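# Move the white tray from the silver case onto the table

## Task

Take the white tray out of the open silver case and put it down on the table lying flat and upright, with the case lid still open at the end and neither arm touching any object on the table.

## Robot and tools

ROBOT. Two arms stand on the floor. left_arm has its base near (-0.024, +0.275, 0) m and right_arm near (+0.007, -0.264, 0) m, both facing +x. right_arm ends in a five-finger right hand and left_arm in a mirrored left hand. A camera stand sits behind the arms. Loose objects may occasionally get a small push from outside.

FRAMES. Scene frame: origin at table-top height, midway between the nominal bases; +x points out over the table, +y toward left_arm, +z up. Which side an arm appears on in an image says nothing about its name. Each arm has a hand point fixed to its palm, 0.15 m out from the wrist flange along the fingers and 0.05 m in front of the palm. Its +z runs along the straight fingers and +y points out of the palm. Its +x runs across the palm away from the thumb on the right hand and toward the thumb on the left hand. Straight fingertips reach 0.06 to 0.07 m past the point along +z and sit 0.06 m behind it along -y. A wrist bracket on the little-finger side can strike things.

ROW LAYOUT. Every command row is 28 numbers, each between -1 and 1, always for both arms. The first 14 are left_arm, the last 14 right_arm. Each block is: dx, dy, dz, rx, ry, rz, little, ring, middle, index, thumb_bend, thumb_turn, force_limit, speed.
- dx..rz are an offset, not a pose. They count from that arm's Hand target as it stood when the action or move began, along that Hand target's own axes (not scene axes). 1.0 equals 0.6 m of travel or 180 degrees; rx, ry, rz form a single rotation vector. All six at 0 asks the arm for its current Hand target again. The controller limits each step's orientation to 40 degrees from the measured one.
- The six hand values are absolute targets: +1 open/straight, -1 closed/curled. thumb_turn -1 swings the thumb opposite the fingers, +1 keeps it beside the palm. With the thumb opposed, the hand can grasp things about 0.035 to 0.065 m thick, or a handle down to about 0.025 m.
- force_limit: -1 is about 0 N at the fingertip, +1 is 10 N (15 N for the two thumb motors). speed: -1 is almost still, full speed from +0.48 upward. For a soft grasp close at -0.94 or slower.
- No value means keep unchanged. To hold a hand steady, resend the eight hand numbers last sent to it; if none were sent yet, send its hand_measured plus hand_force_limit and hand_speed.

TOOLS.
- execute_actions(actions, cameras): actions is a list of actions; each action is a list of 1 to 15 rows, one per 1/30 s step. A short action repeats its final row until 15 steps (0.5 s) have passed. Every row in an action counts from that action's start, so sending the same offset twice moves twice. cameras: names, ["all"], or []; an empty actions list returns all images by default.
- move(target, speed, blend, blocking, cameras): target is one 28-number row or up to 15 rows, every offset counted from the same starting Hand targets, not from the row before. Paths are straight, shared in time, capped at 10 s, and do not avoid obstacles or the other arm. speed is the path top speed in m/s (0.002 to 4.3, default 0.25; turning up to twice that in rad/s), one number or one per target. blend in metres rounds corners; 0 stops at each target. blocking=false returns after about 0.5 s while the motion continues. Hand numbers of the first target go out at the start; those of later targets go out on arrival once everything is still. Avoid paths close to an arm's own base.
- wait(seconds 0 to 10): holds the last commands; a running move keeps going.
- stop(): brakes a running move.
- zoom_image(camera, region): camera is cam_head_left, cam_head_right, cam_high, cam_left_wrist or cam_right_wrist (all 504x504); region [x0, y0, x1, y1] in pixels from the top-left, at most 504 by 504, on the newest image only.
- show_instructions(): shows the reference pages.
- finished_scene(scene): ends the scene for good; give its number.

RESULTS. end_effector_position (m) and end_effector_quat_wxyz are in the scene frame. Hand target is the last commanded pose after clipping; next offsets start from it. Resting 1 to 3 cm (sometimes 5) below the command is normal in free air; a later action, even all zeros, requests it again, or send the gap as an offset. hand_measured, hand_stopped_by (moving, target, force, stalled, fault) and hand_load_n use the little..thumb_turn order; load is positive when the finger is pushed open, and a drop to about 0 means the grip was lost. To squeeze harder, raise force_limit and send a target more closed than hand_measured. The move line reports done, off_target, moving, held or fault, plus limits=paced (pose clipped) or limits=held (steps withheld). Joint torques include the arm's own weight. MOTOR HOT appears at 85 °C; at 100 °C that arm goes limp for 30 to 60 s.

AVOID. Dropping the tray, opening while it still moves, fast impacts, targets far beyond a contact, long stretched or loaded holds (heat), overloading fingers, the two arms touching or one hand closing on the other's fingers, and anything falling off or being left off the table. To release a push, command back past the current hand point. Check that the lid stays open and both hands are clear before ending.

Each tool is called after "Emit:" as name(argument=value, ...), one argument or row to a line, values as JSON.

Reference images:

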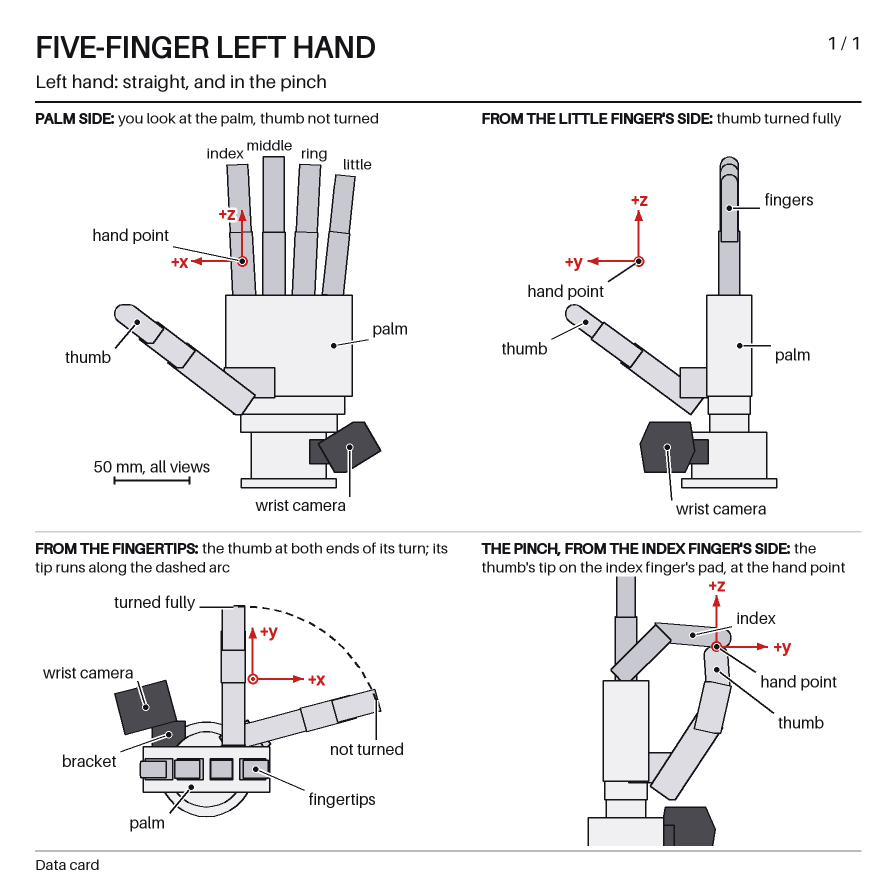

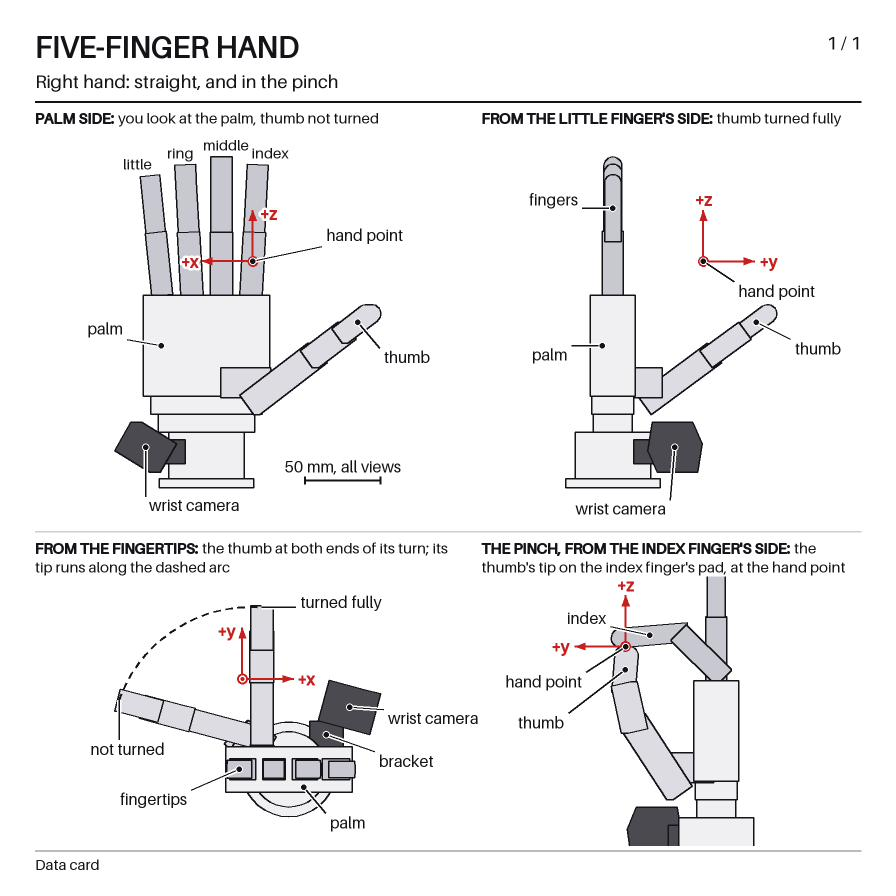

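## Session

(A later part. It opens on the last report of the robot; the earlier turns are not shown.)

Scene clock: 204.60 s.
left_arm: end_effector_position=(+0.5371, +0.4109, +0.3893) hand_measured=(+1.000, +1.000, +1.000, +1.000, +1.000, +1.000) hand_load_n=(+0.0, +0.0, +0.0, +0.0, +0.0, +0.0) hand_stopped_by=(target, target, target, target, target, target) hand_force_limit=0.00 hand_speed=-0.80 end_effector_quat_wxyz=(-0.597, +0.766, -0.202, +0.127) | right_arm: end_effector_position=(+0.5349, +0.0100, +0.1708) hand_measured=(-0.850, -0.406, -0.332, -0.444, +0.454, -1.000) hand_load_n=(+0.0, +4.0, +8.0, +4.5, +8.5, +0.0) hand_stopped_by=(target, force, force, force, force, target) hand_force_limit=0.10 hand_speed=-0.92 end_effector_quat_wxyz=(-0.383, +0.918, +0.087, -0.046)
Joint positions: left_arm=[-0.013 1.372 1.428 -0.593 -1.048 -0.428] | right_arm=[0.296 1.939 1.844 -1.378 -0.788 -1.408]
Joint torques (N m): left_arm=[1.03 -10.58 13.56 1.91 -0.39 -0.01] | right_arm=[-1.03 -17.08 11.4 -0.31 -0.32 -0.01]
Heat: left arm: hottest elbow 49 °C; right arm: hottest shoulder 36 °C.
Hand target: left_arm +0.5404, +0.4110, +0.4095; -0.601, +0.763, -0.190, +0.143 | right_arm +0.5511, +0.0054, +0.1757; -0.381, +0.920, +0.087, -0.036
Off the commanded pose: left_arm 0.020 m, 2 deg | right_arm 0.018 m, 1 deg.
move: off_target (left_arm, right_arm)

Emit:
move(
  target=[0,0,0,0,0,0,1,1,1,1,1,1,0,-0.8,0,-0.0471,-0.0471,0,0,0,-0.85,-0.85,-0.85,-0.85,-0.35,-1,0.1,-0.92],
  speed=0.04,
  cameras=["cam_right_wrist", "cam_high"],
)

Scene clock: 211.73 s.
left_arm: end_effector_position=(+0.5371, +0.4109, +0.3893) hand_measured=(+1.000, +1.000, +1.000, +1.000, +1.000, +1.000) hand_load_n=(+0.0, +0.0, +0.0, +0.0, +0.0, -0.5) hand_stopped_by=(target, target, target, target, target, target) hand_force_limit=0.00 hand_speed=-0.80 end_effector_quat_wxyz=(-0.597, +0.766, -0.202, +0.127) | right_arm: end_effector_position=(+0.5355, +0.0098, +0.2073) hand_measured=(-0.850, -0.408, -0.332, -0.446, +0.456, -1.000) hand_load_n=(+0.0, +0.0, +8.0, +0.0, +10.0, +0.5) hand_stopped_by=(target, force, force, force, force, target) hand_force_limit=0.10 hand_speed=-0.92 end_effector_quat_wxyz=(-0.382, +0.919, +0.088, -0.048)
Joint positions: left_arm=[-0.013 1.372 1.428 -0.593 -1.048 -0.428] | right_arm=[0.296 1.939 1.94 -1.48 -0.787 -1.412]
Joint torques (N m): left_arm=[0.91 -10.7 13.57 1.92 -0.38 -0.01] | right_arm=[-0.97 -17.38 11.75 -0.34 -0.37 0.03]
Heat: left arm: hottest elbow 49 °C; right arm: hottest elbow 38 °C.
Hand target: left_arm +0.5404, +0.4110, +0.4095; -0.601, +0.763, -0.190, +0.143 | right_arm +0.5510, +0.0053, +0.2156; -0.381, +0.920, +0.087, -0.036
Off the commanded pose: left_arm 0.020 m, 2 deg | right_arm 0.018 m, 1 deg.
move: off_target (left_arm, right_arm)
Images, in order (width x height): cam_high 504x504, cam_right_wrist 504x504.

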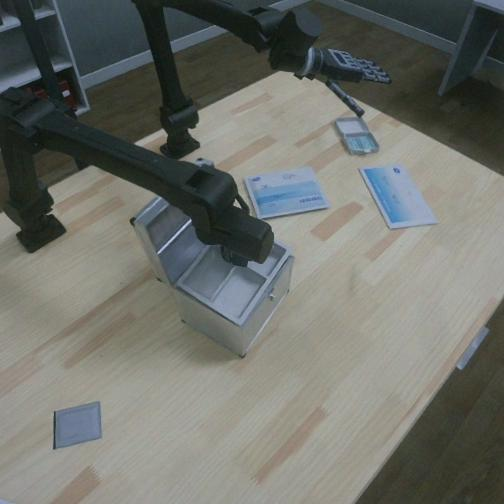

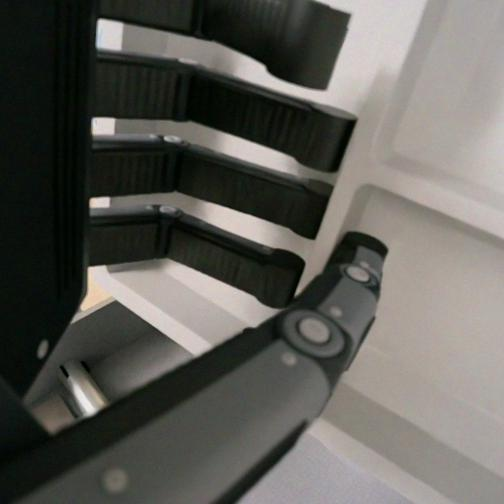

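Emit:
move(
  target=[0,0,0,0,0,0,1,1,1,1,1,1,0,-0.8,0,0,0,0,0,0,-0.85,-0.9,-0.85,-0.9,-0.35,-1,0.0,-0.92],
)

Emit:
move(
  target=[0,0,0,0,0,0,1,1,1,1,1,1,0,-0.8,0,-0.0530,-0.0530,0,0,0,-0.85,-0.9,-0.85,-0.9,-0.35,-1,0.0,-0.92],
  speed=0.05,
  cameras=["cam_right_wrist", "cam_high", "cam_head_right"],
)

Scene clock: 220.57 s.
left_arm: end_effector_position=(+0.5371, +0.4109, +0.3893) hand_measured=(+1.000, +1.000, +1.000, +1.000, +1.000, +1.000) hand_load_n=(+0.0, +0.0, +0.0, +0.0, +0.0, +0.0) hand_stopped_by=(target, target, target, target, target, target) hand_force_limit=0.00 hand_speed=-0.80 end_effector_quat_wxyz=(-0.597, +0.766, -0.202, +0.127) | right_arm: end_effector_position=(+0.5371, +0.0100, +0.2092) hand_measured=(-0.850, -0.900, -0.332, -0.900, +0.456, -1.000) hand_load_n=(+0.0, +0.0, +7.5, +0.0, +9.5, +0.5) hand_stopped_by=(target, target, force, target, force, target) hand_force_limit=0.00 hand_speed=-0.92 end_effector_quat_wxyz=(-0.383, +0.918, +0.091, -0.045)
Joint positions: left_arm=[-0.013 1.372 1.428 -0.593 -1.048 -0.428] | right_arm=[0.296 1.939 1.946 -1.481 -0.786 -1.416]
Joint torques (N m): left_arm=[0.91 -10.7 13.56 1.89 -0.38 0] | right_arm=[-0.97 -17.32 11.4 -0.32 -0.39 0.07]
Heat: left arm: hottest elbow 49 °C; right arm: hottest elbow 39 °C.
Hand target: left_arm +0.5404, +0.4110, +0.4095; -0.601, +0.763, -0.190, +0.143 | right_arm +0.5511, +0.0054, +0.2155; -0.381, +0.920, +0.087, -0.036
Off the commanded pose: left_arm 0.020 m, 2 deg | right_arm 0.016 m, 1 deg.
move: off_target (left_arm, right_arm)

Scene clock: 222.27 s.
left_arm: end_effector_position=(+0.5371, +0.4109, +0.3893) hand_measured=(+1.000, +1.000, +1.000, +1.000, +1.000, +1.000) hand_load_n=(+0.0, +0.0, +0.0, +0.0, +0.0, +0.0) hand_stopped_by=(target, target, target, target, target, target) hand_force_limit=0.00 hand_speed=-0.80 end_effector_quat_wxyz=(-0.597, +0.766, -0.202, +0.127) | right_arm: end_effector_position=(+0.5374, +0.0093, +0.2523) hand_measured=(-0.850, -0.900, -0.332, -0.900, +0.456, -1.000) hand_load_n=(+0.0, +0.0, +5.0, +0.0, +6.5, +1.0) hand_stopped_by=(target, target, force, target, force, target) hand_force_limit=0.00 hand_speed=-0.92 end_effector_quat_wxyz=(-0.380, +0.919, +0.090, -0.046)
Joint positions: left_arm=[-0.013 1.372 1.428 -0.593 -1.048 -0.428] | right_arm=[0.296 1.952 2.08 -1.606 -0.782 -1.416]
Joint torques (N m): left_arm=[0.91 -10.75 13.55 1.91 -0.38 0] | right_arm=[-1.03 -17.44 11.75 -0.29 -0.57 0.07]
Heat: left arm: hottest elbow 49 °C; right arm: hottest elbow 39 °C.
Hand target: left_arm +0.5404, +0.4110, +0.4095; -0.601, +0.763, -0.190, +0.143 | right_arm +0.5511, +0.0053, +0.2606; -0.381, +0.920, +0.087, -0.036
Off the commanded pose: left_arm 0.020 m, 2 deg | right_arm 0.016 m, 1 deg.
move: off_target (left_arm, right_arm)
Images, in order (width x height): cam_head_right 504x504, cam_high 504x504, cam_right_wrist 504x504.

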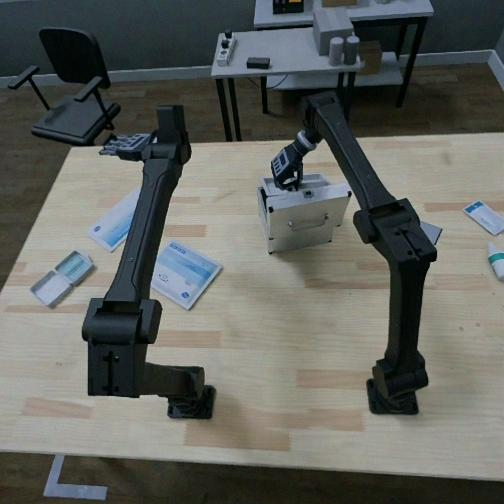

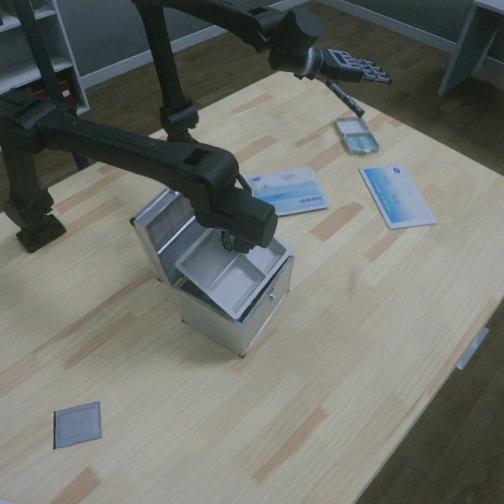

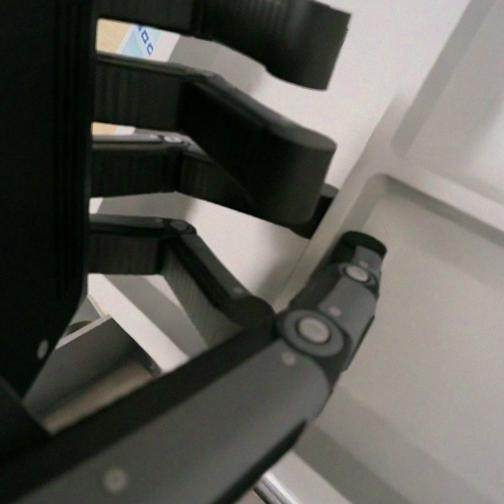

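Emit:
zoom_image(
  camera="cam_high",
  region=[120, 180, 320, 370],
)

Emit:
zoom_image(
  camera="cam_head_right",
  region=[230, 130, 380, 270],
)

Scaled by 2.520 from the camera's 504x504 image, which has a finer 720x720 frame.

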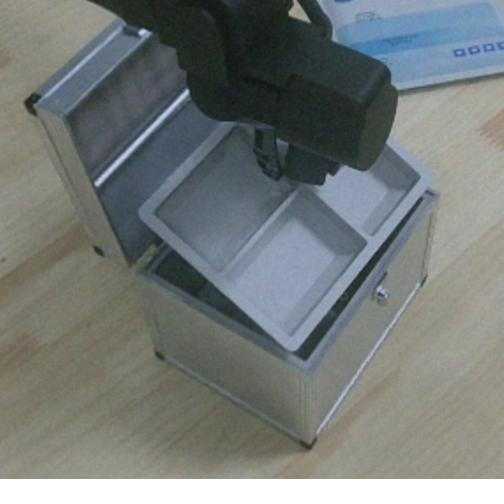

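Scaled by 3.360 from the camera's 504x504 image, which has a finer 720x720 frame.

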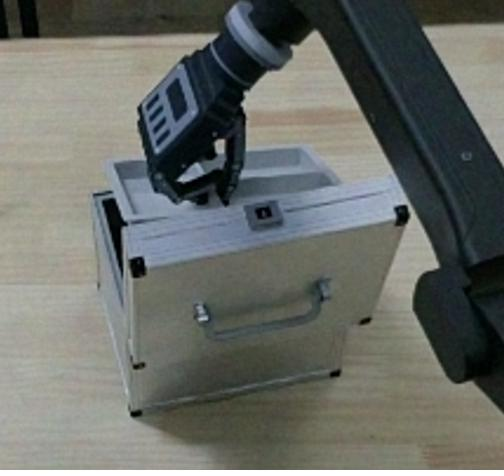

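Emit:
move(
  target=[0,0,0,0,0,0,1,1,1,1,1,1,0,-0.8,0,0,0,0,0,0,-0.85,-0.9,-0.85,-0.9,-0.4,-1,0.2,-0.92],
  cameras=["cam_right_wrist"],
)

Emit:
zoom_image(
  camera="cam_right_wrist",
  region=[204, 80, 504, 380],
)

Scene clock: 259.47 s.
left_arm: end_effector_position=(+0.5371, +0.4109, +0.3893) hand_measured=(+1.000, +1.000, +1.000, +1.000, +1.000, +1.000) hand_load_n=(+0.0, -0.5, +0.0, +0.0, +0.0, -0.5) hand_stopped_by=(target, target, target, target, target, target) hand_force_limit=0.00 hand_speed=-0.80 end_effector_quat_wxyz=(-0.597, +0.766, -0.202, +0.127) | right_arm: end_effector_position=(+0.5374, +0.0093, +0.2523) hand_measured=(-0.850, -0.900, -0.332, -0.900, +0.448, -1.000) hand_load_n=(+0.0, +0.0, +7.0, +0.0, +8.0, +1.0) hand_stopped_by=(target, target, force, target, force, target) hand_force_limit=0.20 hand_speed=-0.92 end_effector_quat_wxyz=(-0.380, +0.919, +0.090, -0.046)
Joint positions: left_arm=[-0.013 1.372 1.428 -0.593 -1.048 -0.428] | right_arm=[0.296 1.952 2.08 -1.606 -0.782 -1.416]
Joint torques (N m): left_arm=[0.91 -10.64 13.59 1.96 -0.38 -0.01] | right_arm=[-1.03 -17.49 11.79 -0.34 -0.56 0.07]
Motor temperatures (°C): left_arm=[28 31 50 28 28 27] | right_arm=[29 37 43 29 29 25]
Heat: left arm: hottest elbow 50 °C; right arm: hottest elbow 43 °C.
Hand target: left_arm +0.5404, +0.4110, +0.4095; -0.601, +0.763, -0.190, +0.143 | right_arm +0.5511, +0.0053, +0.2606; -0.381, +0.920, +0.087, -0.036
Off the commanded pose: left_arm 0.020 m, 2 deg | right_arm 0.016 m, 1 deg.
move: off_target (left_arm, right_arm)
Images, in order (width x height): cam_right_wrist 504x504.

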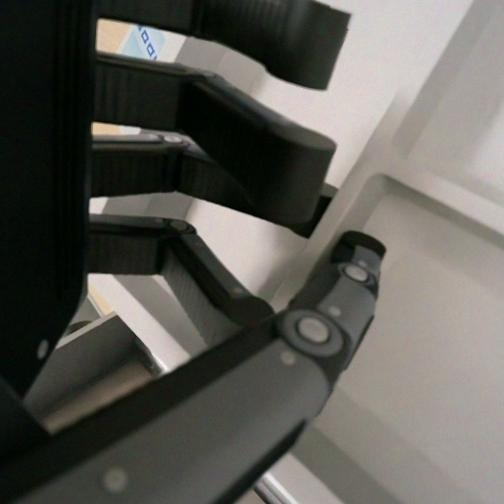

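Scaled by 1.680 from the camera's 504x504 image, which has a finer 720x720 frame.

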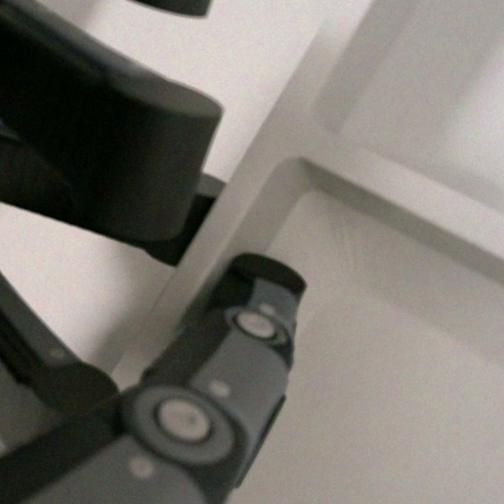

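Emit:
move(
  target=[
    [0,0,0,0,0,0,1,1,1,1,1,1,0,-0.8,0,-0.0177,-0.0177,0,0,0,-0.85,-0.9,-0.85,-0.9,-0.4,-1,0.2,-0.92],
    [0,0,0,0,0,0,1,1,1,1,1,1,0,-0.8,0.0024,0.0736,-0.1142,0,0,0,-0.85,-0.9,-0.85,-0.9,-0.4,-1,0.2,-0.92],
  ],
  speed=[0.04, 0.08],
  blend=[0.005, 0],
  cameras=["cam_right_wrist", "cam_high", "cam_head_right"],
)

Scene clock: 267.30 s.
left_arm: end_effector_position=(+0.5371, +0.4109, +0.3893) hand_measured=(+1.000, +1.000, +1.000, +1.000, +1.000, +1.000) hand_load_n=(+0.0, +0.0, +0.0, +0.0, +0.0, -0.5) hand_stopped_by=(target, target, target, target, target, target) hand_force_limit=0.00 hand_speed=-0.80 end_effector_quat_wxyz=(-0.597, +0.766, -0.202, +0.127) | right_arm: end_effector_position=(+0.5680, -0.0665, +0.2701) hand_measured=(-0.850, -0.900, -0.332, -0.900, +0.448, -1.000) hand_load_n=(+0.0, +0.0, +6.5, +0.0, +8.5, +1.0) hand_stopped_by=(target, target, force, target, force, target) hand_force_limit=0.20 hand_speed=-0.92 end_effector_quat_wxyz=(-0.382, +0.921, +0.076, -0.010)
Joint positions: left_arm=[-0.013 1.372 1.428 -0.593 -1.048 -0.428] | right_arm=[0.163 1.955 2.136 -1.683 -0.782 -1.528]
Joint torques (N m): left_arm=[0.85 -10.7 13.57 1.94 -0.36 -0.01] | right_arm=[-0.79 -19.84 8.21 -0.35 -0.78 -0.04]
Heat: left arm: hottest elbow 50 °C; right arm: hottest elbow 43 °C.
Hand target: left_arm +0.5404, +0.4110, +0.4095; -0.601, +0.763, -0.190, +0.143 | right_arm +0.5674, -0.0726, +0.2777; -0.381, +0.920, +0.087, -0.036
Off the commanded pose: left_arm 0.020 m, 2 deg | right_arm 0.010 m, 3 deg.
joint sent to its limit (right arm) — joint 4 (wrist pitch), lower limit. The joint targets are off in orientation, not in position.
move: off_target (left_arm, right_arm)
Images, in order (width x height): cam_head_right 504x504, cam_high 504x504, cam_right_wrist 504x504.

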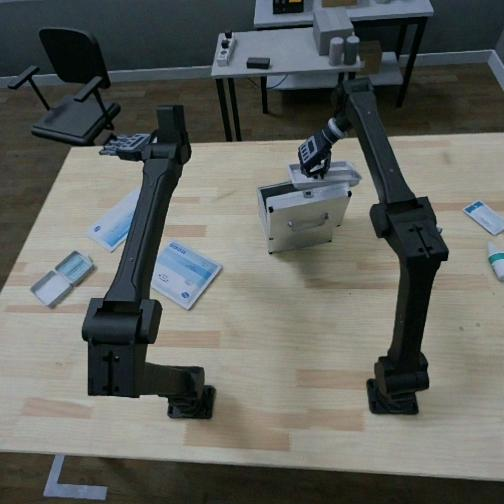

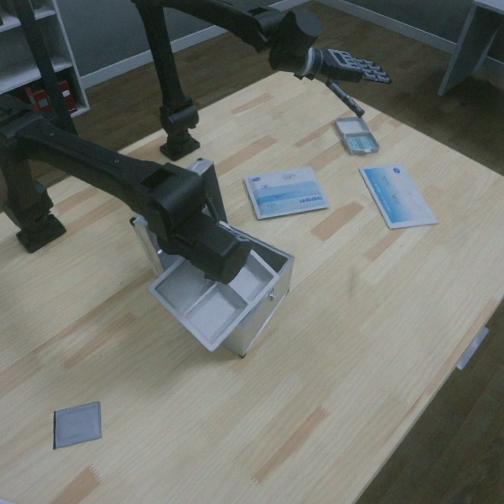

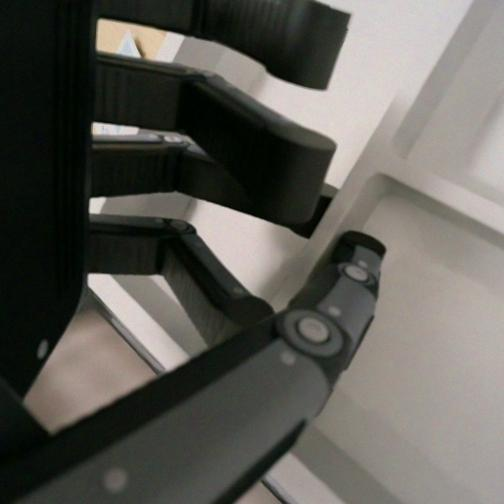

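Emit:
move(
  target=[
    [0,0,0,0,0,0,1,1,1,1,1,1,0,-0.8,-0.0219,0.0810,-0.0810,0,0,0,-0.85,-0.9,-0.85,-0.9,-0.4,-1,0.2,-0.92],
    [0,0,0,0,0,0,1,1,1,1,1,1,0,-0.8,-0.0475,0.1878,-0.1642,0,0.0314,0.0314,-0.85,-0.9,-0.85,-0.9,-0.4,-1,0.2,-0.92],
  ],
  speed=0.1,
  blend=[0.02, 0],
  cameras=["cam_right_wrist", "cam_high", "cam_head_right"],
)

Scene clock: 274.60 s.
left_arm: end_effector_position=(+0.5371, +0.4109, +0.3893) hand_measured=(+1.000, +1.000, +1.000, +1.000, +1.000, +1.000) hand_load_n=(+0.0, +0.0, +0.0, +0.0, +0.0, +0.0) hand_stopped_by=(target, target, target, target, target, target) hand_force_limit=0.00 hand_speed=-0.80 end_effector_quat_wxyz=(-0.597, +0.766, -0.202, +0.127) | right_arm: end_effector_position=(+0.5725, -0.2199, +0.2497) hand_measured=(-0.850, -0.900, -0.332, -0.900, +0.448, -1.000) hand_load_n=(+0.0, +0.0, +6.5, +0.5, +8.5, +1.0) hand_stopped_by=(target, target, force, target, force, target) hand_force_limit=0.20 hand_speed=-0.92 end_effector_quat_wxyz=(-0.378, +0.925, -0.001, +0.027)
Joint positions: left_arm=[-0.013 1.372 1.428 -0.593 -1.048 -0.428] | right_arm=[-0.099 1.898 1.998 -1.683 -0.778 -1.658]
Joint torques (N m): left_arm=[0.79 -10.64 13.57 1.91 -0.38 0] | right_arm=[-0.97 -21.07 7.98 -0.46 -0.58 0]
Heat: left arm: hottest elbow 50 °C; right arm: hottest elbow 42 °C.
Hand target: left_arm +0.5404, +0.4110, +0.4095; -0.601, +0.763, -0.190, +0.143 | right_arm +0.5674, -0.2246, +0.2675; -0.383, +0.923, +0.023, -0.009
Off the commanded pose: left_arm 0.020 m, 2 deg | right_arm 0.019 m, 5 deg.
joint sent to its limit (right arm) — joint 4 (wrist pitch), lower limit. The joint targets are off in orientation, not in position.
move: off_target (left_arm, right_arm)
Images, in order (width x height): cam_head_right 504x504, cam_high 504x504, cam_right_wrist 504x504.

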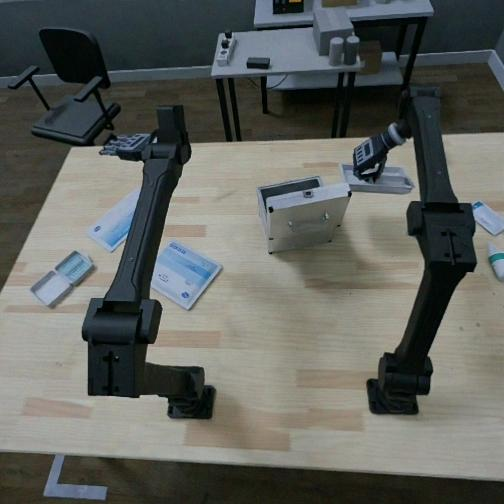

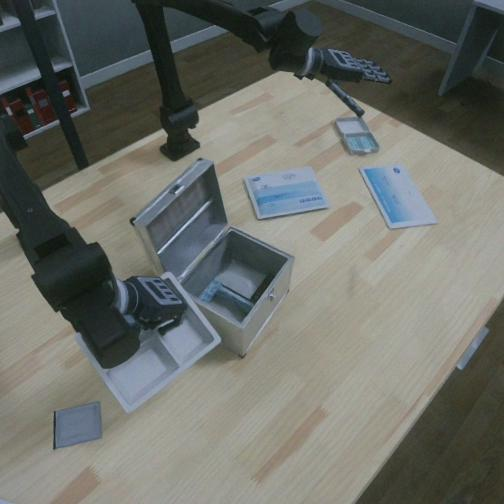

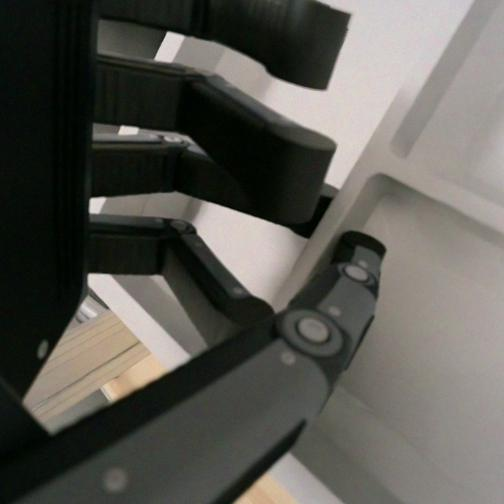

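Emit:
move(
  target=[
    [0,0,0,0,0,0,1,1,1,1,1,1,0,-0.8,-0.002,0.1473,0.0883,0,0,0,-0.85,-0.9,-0.85,-0.9,-0.4,-1,0.2,-0.92],
    [0,0,0,0,0,0,1,1,1,1,1,1,0,-0.8,-0.002,0.2180,0.1591,0,0,0,-0.85,-0.9,-0.85,-0.9,-0.4,-1,0.2,-0.92],
  ],
  speed=[0.1, 0.07],
  blend=[0.01, 0],
  cameras=["cam_right_wrist", "cam_high", "cam_head_right"],
)

Emit:
zoom_image(
  camera="cam_high",
  region=[30, 220, 270, 460],
)

Emit:
zoom_image(
  camera="cam_head_right",
  region=[300, 140, 504, 300],
)

Scene clock: 285.87 s.
left_arm: end_effector_position=(+0.5371, +0.4109, +0.3893) hand_measured=(+1.000, +1.000, +1.000, +1.000, +1.000, +1.000) hand_load_n=(+0.0, +0.0, +0.0, +0.0, +0.0, -0.5) hand_stopped_by=(target, target, target, target, target, target) hand_force_limit=0.00 hand_speed=-0.80 end_effector_quat_wxyz=(-0.597, +0.766, -0.202, +0.127) | right_arm: end_effector_position=(+0.5621, -0.2406, +0.1161) hand_measured=(-0.850, -0.900, -0.332, -0.900, +0.448, -1.000) hand_load_n=(+0.0, +0.0, +6.5, +0.0, +8.5, +1.0) hand_stopped_by=(target, target, force, target, force, target) hand_force_limit=0.20 hand_speed=-0.92 end_effector_quat_wxyz=(-0.384, +0.923, +0.025, -0.013)
Joint positions: left_arm=[-0.013 1.372 1.428 -0.593 -1.048 -0.428] | right_arm=[-0.132 1.984 1.768 -1.532 -0.772 -1.813]
Joint torques (N m): left_arm=[0.73 -10.7 13.59 1.91 -0.38 -0.02] | right_arm=[-1.08 -17.44 7.71 0.13 -0.55 -0.03]
Heat: left arm: hottest elbow 50 °C; right arm: hottest elbow 40 °C.
Hand target: left_arm +0.5404, +0.4110, +0.4095; -0.601, +0.763, -0.190, +0.143 | right_arm +0.5675, -0.2496, +0.1075; -0.383, +0.923, +0.023, -0.009
Off the commanded pose: left_arm 0.020 m, 2 deg | right_arm 0.014 m, 1 deg.
move: off_target (left_arm, right_arm)
Images, in order (width x height): cam_head_right 504x504, cam_high 504x504, cam_right_wrist 504x504.

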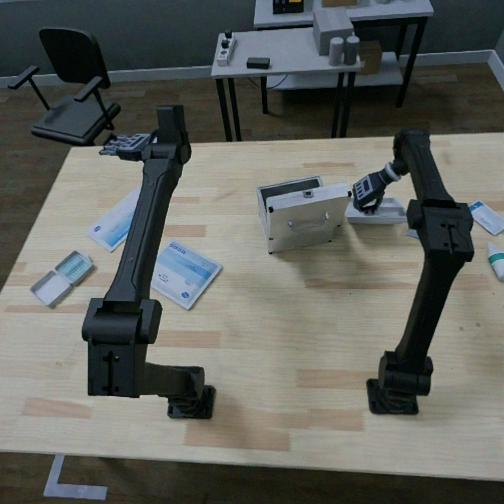

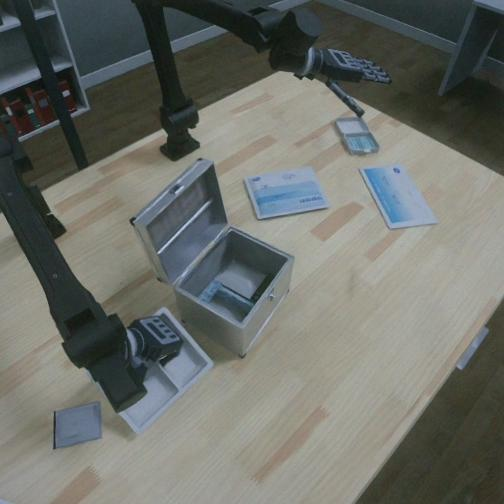

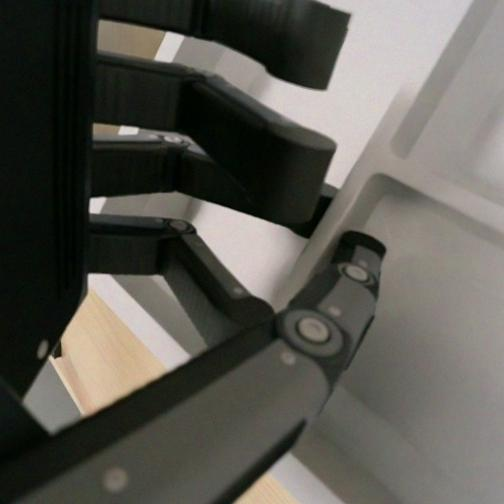

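Scaled by 2.100 from the camera's 504x504 image, which has a finer 720x720 frame.

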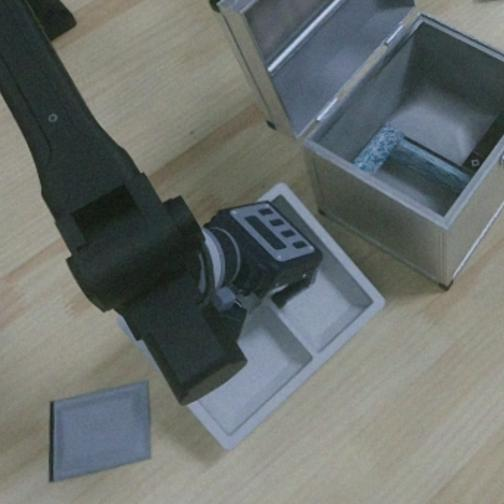

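Scaled by 2.471 from the camera's 504x504 image, which has a finer 720x720 frame.

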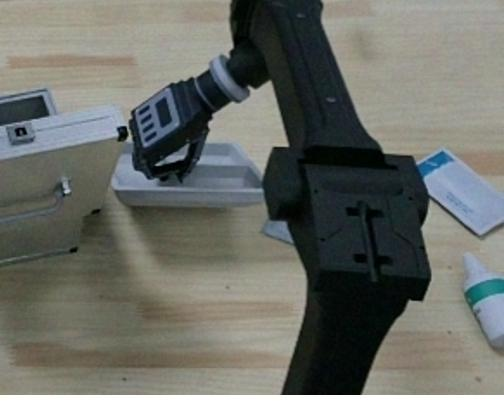

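Emit:
move(
  target=[
    [0,0,0,0,0,0,1,1,1,1,1,1,0,-0.8,0,0.0589,0.0589,0,0,0,-0.85,-0.9,-0.85,-0.9,-0.4,-1,0.2,-0.92],
  ],
  speed=0.05,
  cameras=["cam_right_wrist", "cam_high", "cam_head_right"],
)

Emit:
zoom_image(
  camera="cam_high",
  region=[30, 220, 270, 460],
)

Emit:
zoom_image(
  camera="cam_head_right",
  region=[300, 140, 504, 300],
)

Scene clock: 313.73 s.
left_arm: end_effector_position=(+0.5371, +0.4109, +0.3893) hand_measured=(+1.000, +1.000, +1.000, +1.000, +1.000, +1.000) hand_load_n=(-0.5, +0.0, +0.0, +0.0, +0.0, +0.0) hand_stopped_by=(target, target, target, target, target, target) hand_force_limit=0.00 hand_speed=-0.80 end_effector_quat_wxyz=(-0.597, +0.766, -0.202, +0.127) | right_arm: end_effector_position=(+0.5642, -0.2408, +0.0710) hand_measured=(-0.850, -0.900, -0.332, -0.900, +0.448, -1.000) hand_load_n=(+0.0, +0.0, +6.0, +0.0, +8.0, +1.0) hand_stopped_by=(target, target, force, target, force, target) hand_force_limit=0.20 hand_speed=-0.92 end_effector_quat_wxyz=(-0.383, +0.923, +0.027, -0.009)
Joint positions: left_arm=[-0.013 1.372 1.428 -0.593 -1.048 -0.428] | right_arm=[-0.132 2.015 1.697 -1.42 -0.772 -1.814]
Joint torques (N m): left_arm=[0.91 -10.7 13.56 1.91 -0.38 -0.01] | right_arm=[-1.14 -16.91 7.17 0.13 -0.56 -0.03]
Motor temperatures (°C): left_arm=[28 31 50 28 28 27] | right_arm=[29 37 37 29 29 25]
Heat: left arm: hottest elbow 50 °C; right arm: hottest shoulder 37 °C.
Hand target: left_arm +0.5404, +0.4110, +0.4095; -0.601, +0.763, -0.190, +0.143 | right_arm +0.5676, -0.2495, +0.0577; -0.383, +0.923, +0.023, -0.009
Off the commanded pose: left_arm 0.020 m, 2 deg | right_arm 0.016 m, 0 deg.
move: off_target (left_arm, right_arm)
Images, in order (width x height): cam_head_right 504x504, cam_high 504x504, cam_right_wrist 504x504.

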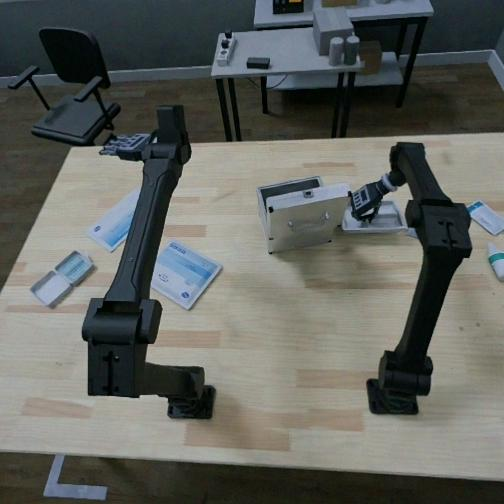

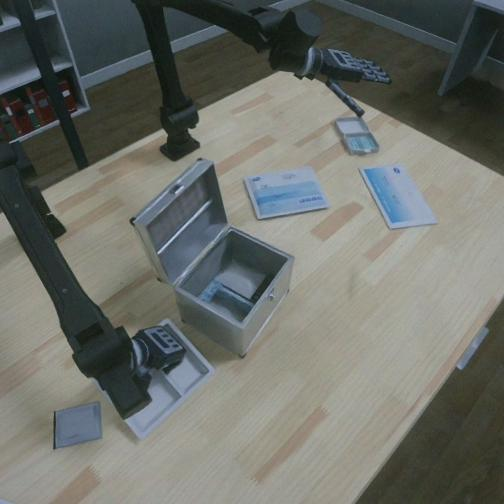

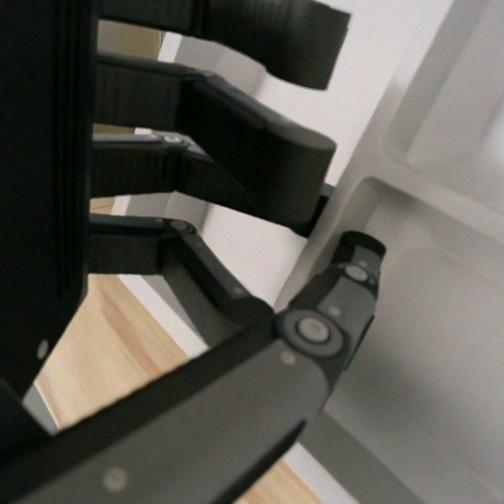

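Scaled by 2.100 from the camera's 504x504 image, which has a finer 720x720 frame.

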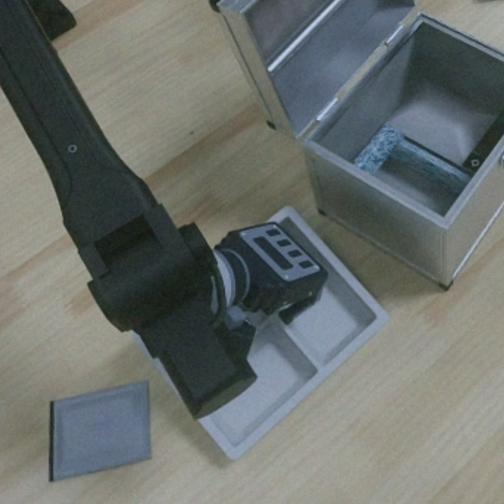

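Scaled by 2.471 from the camera's 504x504 image, which has a finer 720x720 frame.

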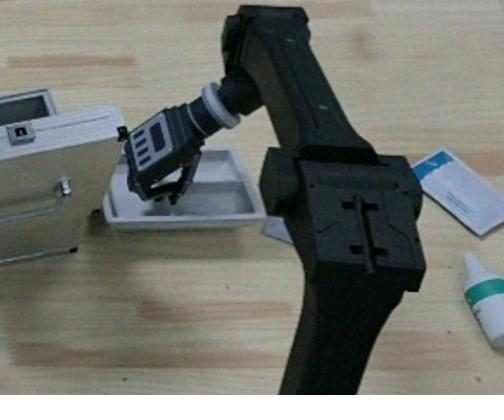

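Emit:
move(
  target=[0,0,0,0,0,0,1,1,1,1,1,1,0,-0.8,0,0.0177,0.0177,0,0,0,-0.85,-0.9,-0.85,-0.9,-0.4,-1,0.2,-0.92],
  speed=0.03,
  cameras=["cam_right_wrist"],
)

Emit:
zoom_image(
  camera="cam_right_wrist",
  region=[204, 80, 504, 380],
)

Scene clock: 318.30 s.
left_arm: end_effector_position=(+0.5371, +0.4109, +0.3893) hand_measured=(+1.000, +1.000, +1.000, +1.000, +1.000, +1.000) hand_load_n=(+0.0, +0.0, +0.0, +0.0, +0.0, +0.0) hand_stopped_by=(target, target, target, target, target, target) hand_force_limit=0.00 hand_speed=-0.80 end_effector_quat_wxyz=(-0.597, +0.766, -0.202, +0.127) | right_arm: end_effector_position=(+0.5645, -0.2408, +0.0554) hand_measured=(-0.850, -0.900, -0.332, -0.900, +0.448, -1.000) hand_load_n=(+0.0, +0.0, +6.0, +0.0, +8.0, +1.5) hand_stopped_by=(target, target, force, target, force, target) hand_force_limit=0.20 hand_speed=-0.92 end_effector_quat_wxyz=(-0.383, +0.923, +0.027, -0.009)
Joint positions: left_arm=[-0.013 1.372 1.428 -0.593 -1.048 -0.428] | right_arm=[-0.132 2.03 1.679 -1.387 -0.772 -1.814]
Joint torques (N m): left_arm=[0.97 -10.64 13.56 1.92 -0.38 0] | right_arm=[-1.14 -17.03 7.1 0.28 -0.56 -0.03]
Heat: left arm: hottest elbow 50 °C; right arm: hottest shoulder 37 °C.
Hand target: left_arm +0.5404, +0.4110, +0.4095; -0.601, +0.763, -0.190, +0.143 | right_arm +0.5677, -0.2495, +0.0427; -0.383, +0.923, +0.023, -0.009
Off the commanded pose: left_arm 0.020 m, 2 deg | right_arm 0.016 m, 0 deg.
move: off_target (left_arm, right_arm)
Images, in order (width x height): cam_right_wrist 504x504.

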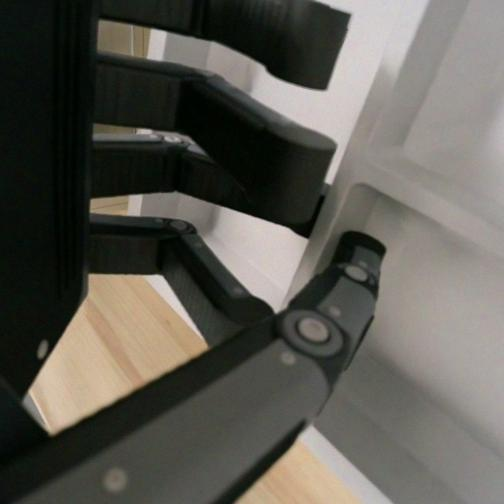

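Scaled by 1.680 from the camera's 504x504 image, which has a finer 720x720 frame.

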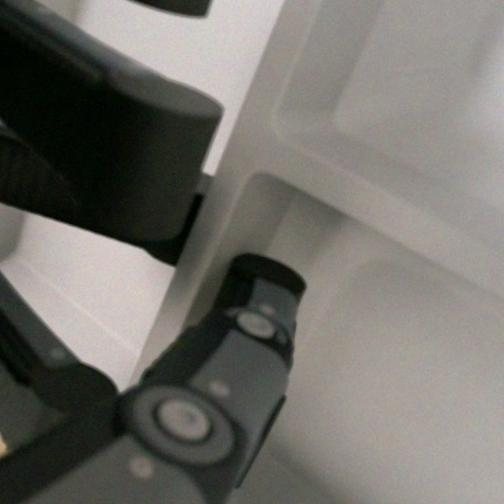

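Emit:
move(
  target=[0,0,0,0,0,0,1,1,1,1,1,1,0,-0.8,0,0.0118,0.0118,0,0,0,-0.85,-0.9,-0.85,-0.9,-0.4,-1,0.2,-0.92],
  speed=0.03,
  cameras=["cam_right_wrist", "cam_high", "cam_head_right"],
)

Emit:
zoom_image(
  camera="cam_head_right",
  region=[300, 140, 504, 300],
)

Emit:
zoom_image(
  camera="cam_high",
  region=[30, 220, 270, 460],
)

Scene clock: 324.50 s.
left_arm: end_effector_position=(+0.5371, +0.4109, +0.3893) hand_measured=(+1.000, +1.000, +1.000, +1.000, +1.000, +1.000) hand_load_n=(+0.0, +0.0, +0.0, +0.0, +0.0, +0.0) hand_stopped_by=(target, target, target, target, target, target) hand_force_limit=0.00 hand_speed=-0.80 end_effector_quat_wxyz=(-0.597, +0.766, -0.202, +0.127) | right_arm: end_effector_position=(+0.5664, -0.2411, +0.0504) hand_measured=(-0.850, -0.900, -0.332, -0.900, +0.448, -1.000) hand_load_n=(+0.0, +0.0, +5.5, +0.5, +8.0, +1.5) hand_stopped_by=(target, target, force, target, force, target) hand_force_limit=0.20 hand_speed=-0.92 end_effector_quat_wxyz=(-0.382, +0.924, +0.028, -0.005)
Joint positions: left_arm=[-0.013 1.372 1.428 -0.593 -1.048 -0.428] | right_arm=[-0.132 2.033 1.671 -1.367 -0.772 -1.814]
Joint torques (N m): left_arm=[0.79 -10.52 13.56 1.91 -0.38 -0.01] | right_arm=[-1.08 -16.5 6.76 0.28 -0.56 -0.03]
Heat: left arm: hottest elbow 50 °C; right arm: hottest shoulder 37 °C.
Hand target: left_arm +0.5404, +0.4110, +0.4095; -0.601, +0.763, -0.190, +0.143 | right_arm +0.5676, -0.2495, +0.0326; -0.383, +0.923, +0.023, -0.009
Off the commanded pose: left_arm 0.020 m, 2 deg | right_arm 0.020 m, 1 deg.
move: off_target (left_arm, right_arm)
Images, in order (width x height): cam_head_right 504x504, cam_high 504x504, cam_right_wrist 504x504.

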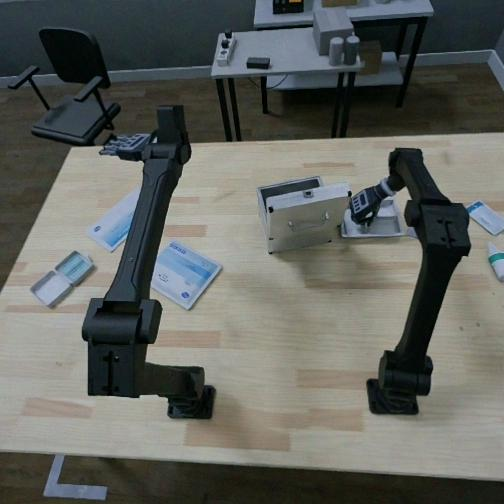

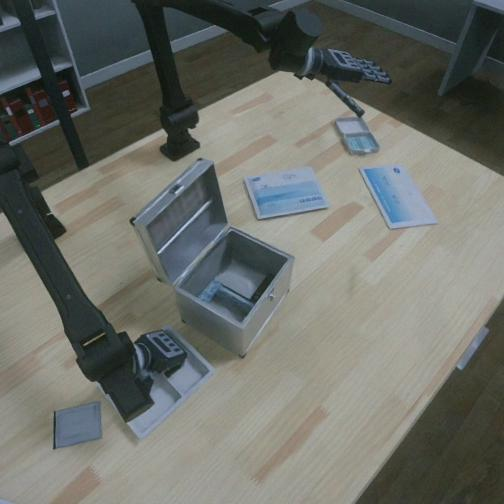

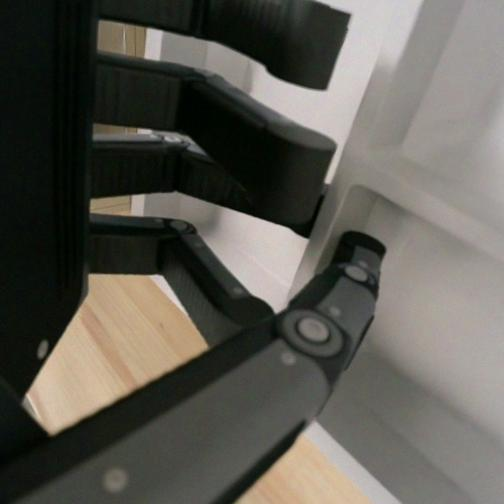

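Scaled by 2.471 from the camera's 504x504 image, which has a finer 720x720 frame.

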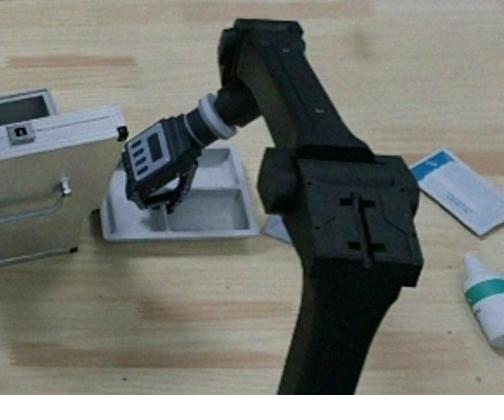

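Scaled by 2.100 from the camera's 504x504 image, which has a finer 720x720 frame.

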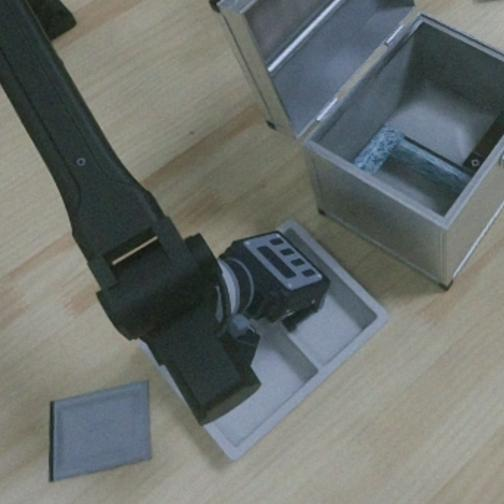

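Emit:
move(
  target=[0,0,0,0,0,0,1,1,1,1,1,1,0,-0.8,0,0.0071,0.0071,0,0,0,-0.85,-0.9,-0.85,-0.9,-0.4,-1,0.2,-0.92],
  speed=0.03,
  cameras=["cam_right_wrist"],
)

Scene clock: 332.17 s.
left_arm: end_effector_position=(+0.5371, +0.4109, +0.3893) hand_measured=(+1.000, +1.000, +1.000, +1.000, +1.000, +1.000) hand_load_n=(+0.0, +0.0, +0.0, +0.0, +0.0, -0.5) hand_stopped_by=(target, target, target, target, target, target) hand_force_limit=0.00 hand_speed=-0.80 end_effector_quat_wxyz=(-0.597, +0.766, -0.202, +0.127) | right_arm: end_effector_position=(+0.5663, -0.2410, +0.0498) hand_measured=(-0.850, -0.900, -0.332, -0.900, +0.448, -1.000) hand_load_n=(+0.0, +0.0, +5.0, +0.0, +8.0, +2.0) hand_stopped_by=(target, target, force, target, force, target) hand_force_limit=0.20 hand_speed=-0.92 end_effector_quat_wxyz=(-0.382, +0.924, +0.028, -0.005)
Joint positions: left_arm=[-0.013 1.372 1.428 -0.593 -1.048 -0.428] | right_arm=[-0.132 2.033 1.67 -1.365 -0.772 -1.814]
Joint torques (N m): left_arm=[0.73 -10.58 13.55 1.88 -0.38 0] | right_arm=[-1.08 -16.03 6.32 0.69 -0.56 -0.03]
Heat: left arm: hottest elbow 50 °C; right arm: hottest shoulder 36 °C.
Hand target: left_arm +0.5404, +0.4110, +0.4095; -0.601, +0.763, -0.190, +0.143 | right_arm +0.5676, -0.2495, +0.0265; -0.383, +0.923, +0.023, -0.009
Off the commanded pose: left_arm 0.020 m, 2 deg | right_arm 0.025 m, 1 deg.
move: off_target (left_arm, right_arm)
Images, in order (width x height): cam_right_wrist 504x504.

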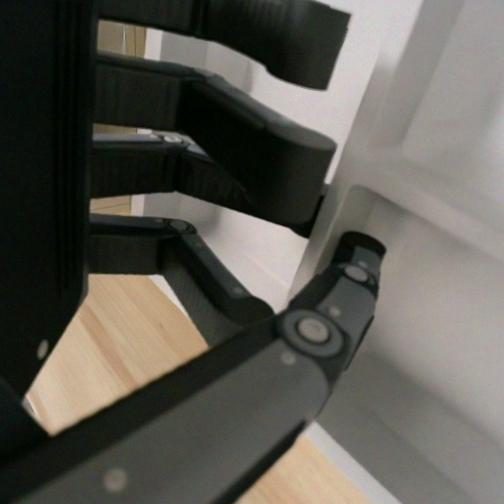

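Emit:
move(
  target=[0,0,0,0,0,0,1,1,1,1,1,1,0,-0.8,0,-0.0188,-0.0188,0,0,0,-0.85,-0.9,-0.85,-0.9,-0.4,-1,0.2,-0.92],
  speed=0.05,
)

Emit:
move(
  target=[0,0,0,0,0,0,1,1,1,1,1,1,0,-0.8,0,0,0,0,0,0,-0.4,-0.3,-0.1,-0.2,0.8,-1,0.1,-0.8],
  cameras=["cam_right_wrist"],
)

Scene clock: 336.37 s.
left_arm: end_effector_position=(+0.5371, +0.4109, +0.3893) hand_measured=(+1.000, +1.000, +1.000, +1.000, +1.000, +1.000) hand_load_n=(+0.0, +0.0, +0.0, +0.0, +0.0, +0.0) hand_stopped_by=(target, target, target, target, target, target) hand_force_limit=0.00 hand_speed=-0.80 end_effector_quat_wxyz=(-0.597, +0.766, -0.202, +0.127) | right_arm: end_effector_position=(+0.5662, -0.2410, +0.0498) hand_measured=(-0.850, -0.900, -0.332, -0.900, +0.448, -1.000) hand_load_n=(+0.0, +0.0, +5.5, +0.0, +8.0, +1.5) hand_stopped_by=(target, target, force, target, force, target) hand_force_limit=0.20 hand_speed=-0.92 end_effector_quat_wxyz=(-0.382, +0.924, +0.028, -0.005)
Joint positions: left_arm=[-0.013 1.372 1.428 -0.593 -1.048 -0.428] | right_arm=[-0.132 2.033 1.67 -1.366 -0.772 -1.814]
Joint torques (N m): left_arm=[1.03 -10.58 13.56 1.91 -0.38 -0.01] | right_arm=[-1.08 -17.2 7.72 -0.54 -0.56 -0.03]
Heat: left arm: hottest elbow 50 °C; right arm: hottest shoulder 36 °C.
Hand target: left_arm +0.5404, +0.4110, +0.4095; -0.601, +0.763, -0.190, +0.143 | right_arm +0.5676, -0.2495, +0.0425; -0.383, +0.923, +0.023, -0.009
Off the commanded pose: left_arm 0.020 m, 2 deg | right_arm 0.011 m, 1 deg.
move: off_target (left_arm, right_arm)

Scene clock: 338.00 s.
left_arm: end_effector_position=(+0.5371, +0.4109, +0.3893) hand_measured=(+1.000, +1.000, +1.000, +1.000, +1.000, +1.000) hand_load_n=(+0.0, +0.0, +0.0, +0.0, +0.0, -0.5) hand_stopped_by=(target, target, target, target, target, target) hand_force_limit=0.00 hand_speed=-0.80 end_effector_quat_wxyz=(-0.597, +0.766, -0.202, +0.127) | right_arm: end_effector_position=(+0.5685, -0.2485, +0.0629) hand_measured=(-0.400, -0.300, -0.100, -0.200, +0.800, -1.000) hand_load_n=(+0.0, -3.5, +0.0, +0.0, +0.0, +0.0) hand_stopped_by=(target, target, target, target, target, target) hand_force_limit=0.10 hand_speed=-0.80 end_effector_quat_wxyz=(-0.384, +0.923, +0.025, +0.006)
Joint positions: left_arm=[-0.013 1.372 1.428 -0.593 -1.048 -0.428] | right_arm=[-0.147 2.015 1.677 -1.376 -0.778 -1.815]
Joint torques (N m): left_arm=[0.85 -10.64 13.59 1.95 -0.39 -0.01] | right_arm=[0.21 -15.68 7.23 -0.17 -0.37 -0.03]
Heat: left arm: hottest elbow 50 °C; right arm: hottest shoulder 36 °C.
Hand target: left_arm +0.5404, +0.4110, +0.4095; -0.601, +0.763, -0.190, +0.143 | right_arm +0.5676, -0.2494, +0.0426; -0.383, +0.923, +0.023, -0.009
Off the commanded pose: left_arm 0.020 m, 2 deg | right_arm 0.020 m, 2 deg.
move: off_target (left_arm, right_arm)
Images, in order (width x height): cam_right_wrist 504x504.

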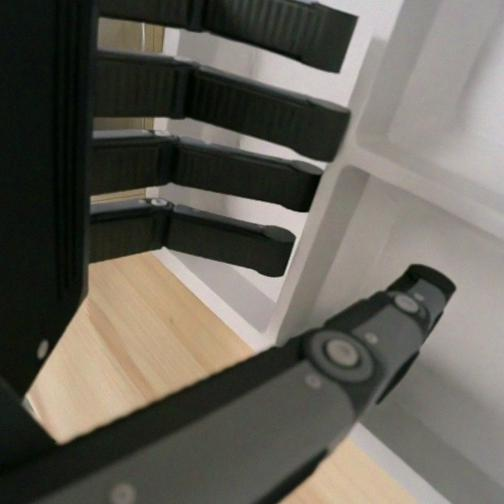

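Emit:
move(
  target=[0,0,0,0,0,0,1,1,1,1,1,1,0,-0.8,0,-0.0625,-0.0554,0,0,0,-0.4,-0.3,-0.1,-0.2,0.8,-1,0.1,-0.8],
  speed=0.05,
  cameras=["cam_right_wrist"],
)

Scene clock: 347.07 s.
left_arm: end_effector_position=(+0.5371, +0.4109, +0.3893) hand_measured=(+1.000, +1.000, +1.000, +1.000, +1.000, +1.000) hand_load_n=(+0.0, +0.0, +0.0, +0.0, +0.0, -0.5) hand_stopped_by=(target, target, target, target, target, target) hand_force_limit=0.00 hand_speed=-0.80 end_effector_quat_wxyz=(-0.597, +0.766, -0.202, +0.127) | right_arm: end_effector_position=(+0.5543, -0.2474, +0.0742) hand_measured=(-0.400, -0.300, -0.100, -0.200, +0.800, -1.000) hand_load_n=(+0.0, +0.0, +0.0, +0.0, +0.0, +0.0) hand_stopped_by=(target, target, target, target, target, target) hand_force_limit=0.10 hand_speed=-0.80 end_effector_quat_wxyz=(-0.387, +0.922, +0.013, -0.025)
Joint positions: left_arm=[-0.013 1.372 1.428 -0.593 -1.048 -0.428] | right_arm=[-0.147 2.015 1.698 -1.464 -0.774 -1.817]
Joint torques (N m): left_arm=[0.79 -10.52 13.56 1.89 -0.38 -0.02] | right_arm=[0.5 -19.49 10.15 -0.8 -0.51 0.07]
Heat: left arm: hottest elbow 51 °C; right arm: hottest elbow 36 °C.
Hand target: left_arm +0.5404, +0.4110, +0.4095; -0.601, +0.763, -0.190, +0.143 | right_arm +0.5674, -0.2465, +0.0926; -0.383, +0.923, +0.023, -0.009
Off the commanded pose: left_arm 0.020 m, 2 deg | right_arm 0.023 m, 2 deg.
move: off_target (left_arm, right_arm)
Images, in order (width x height): cam_right_wrist 504x504.

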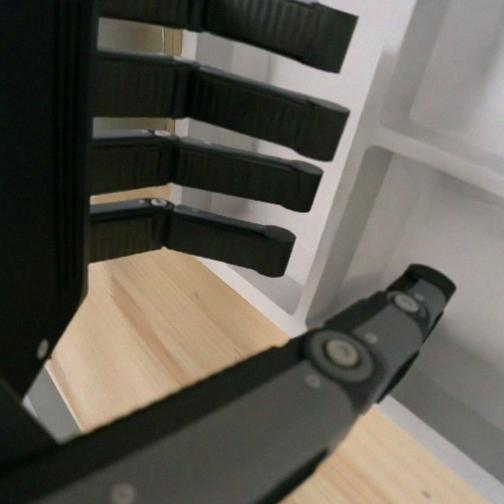

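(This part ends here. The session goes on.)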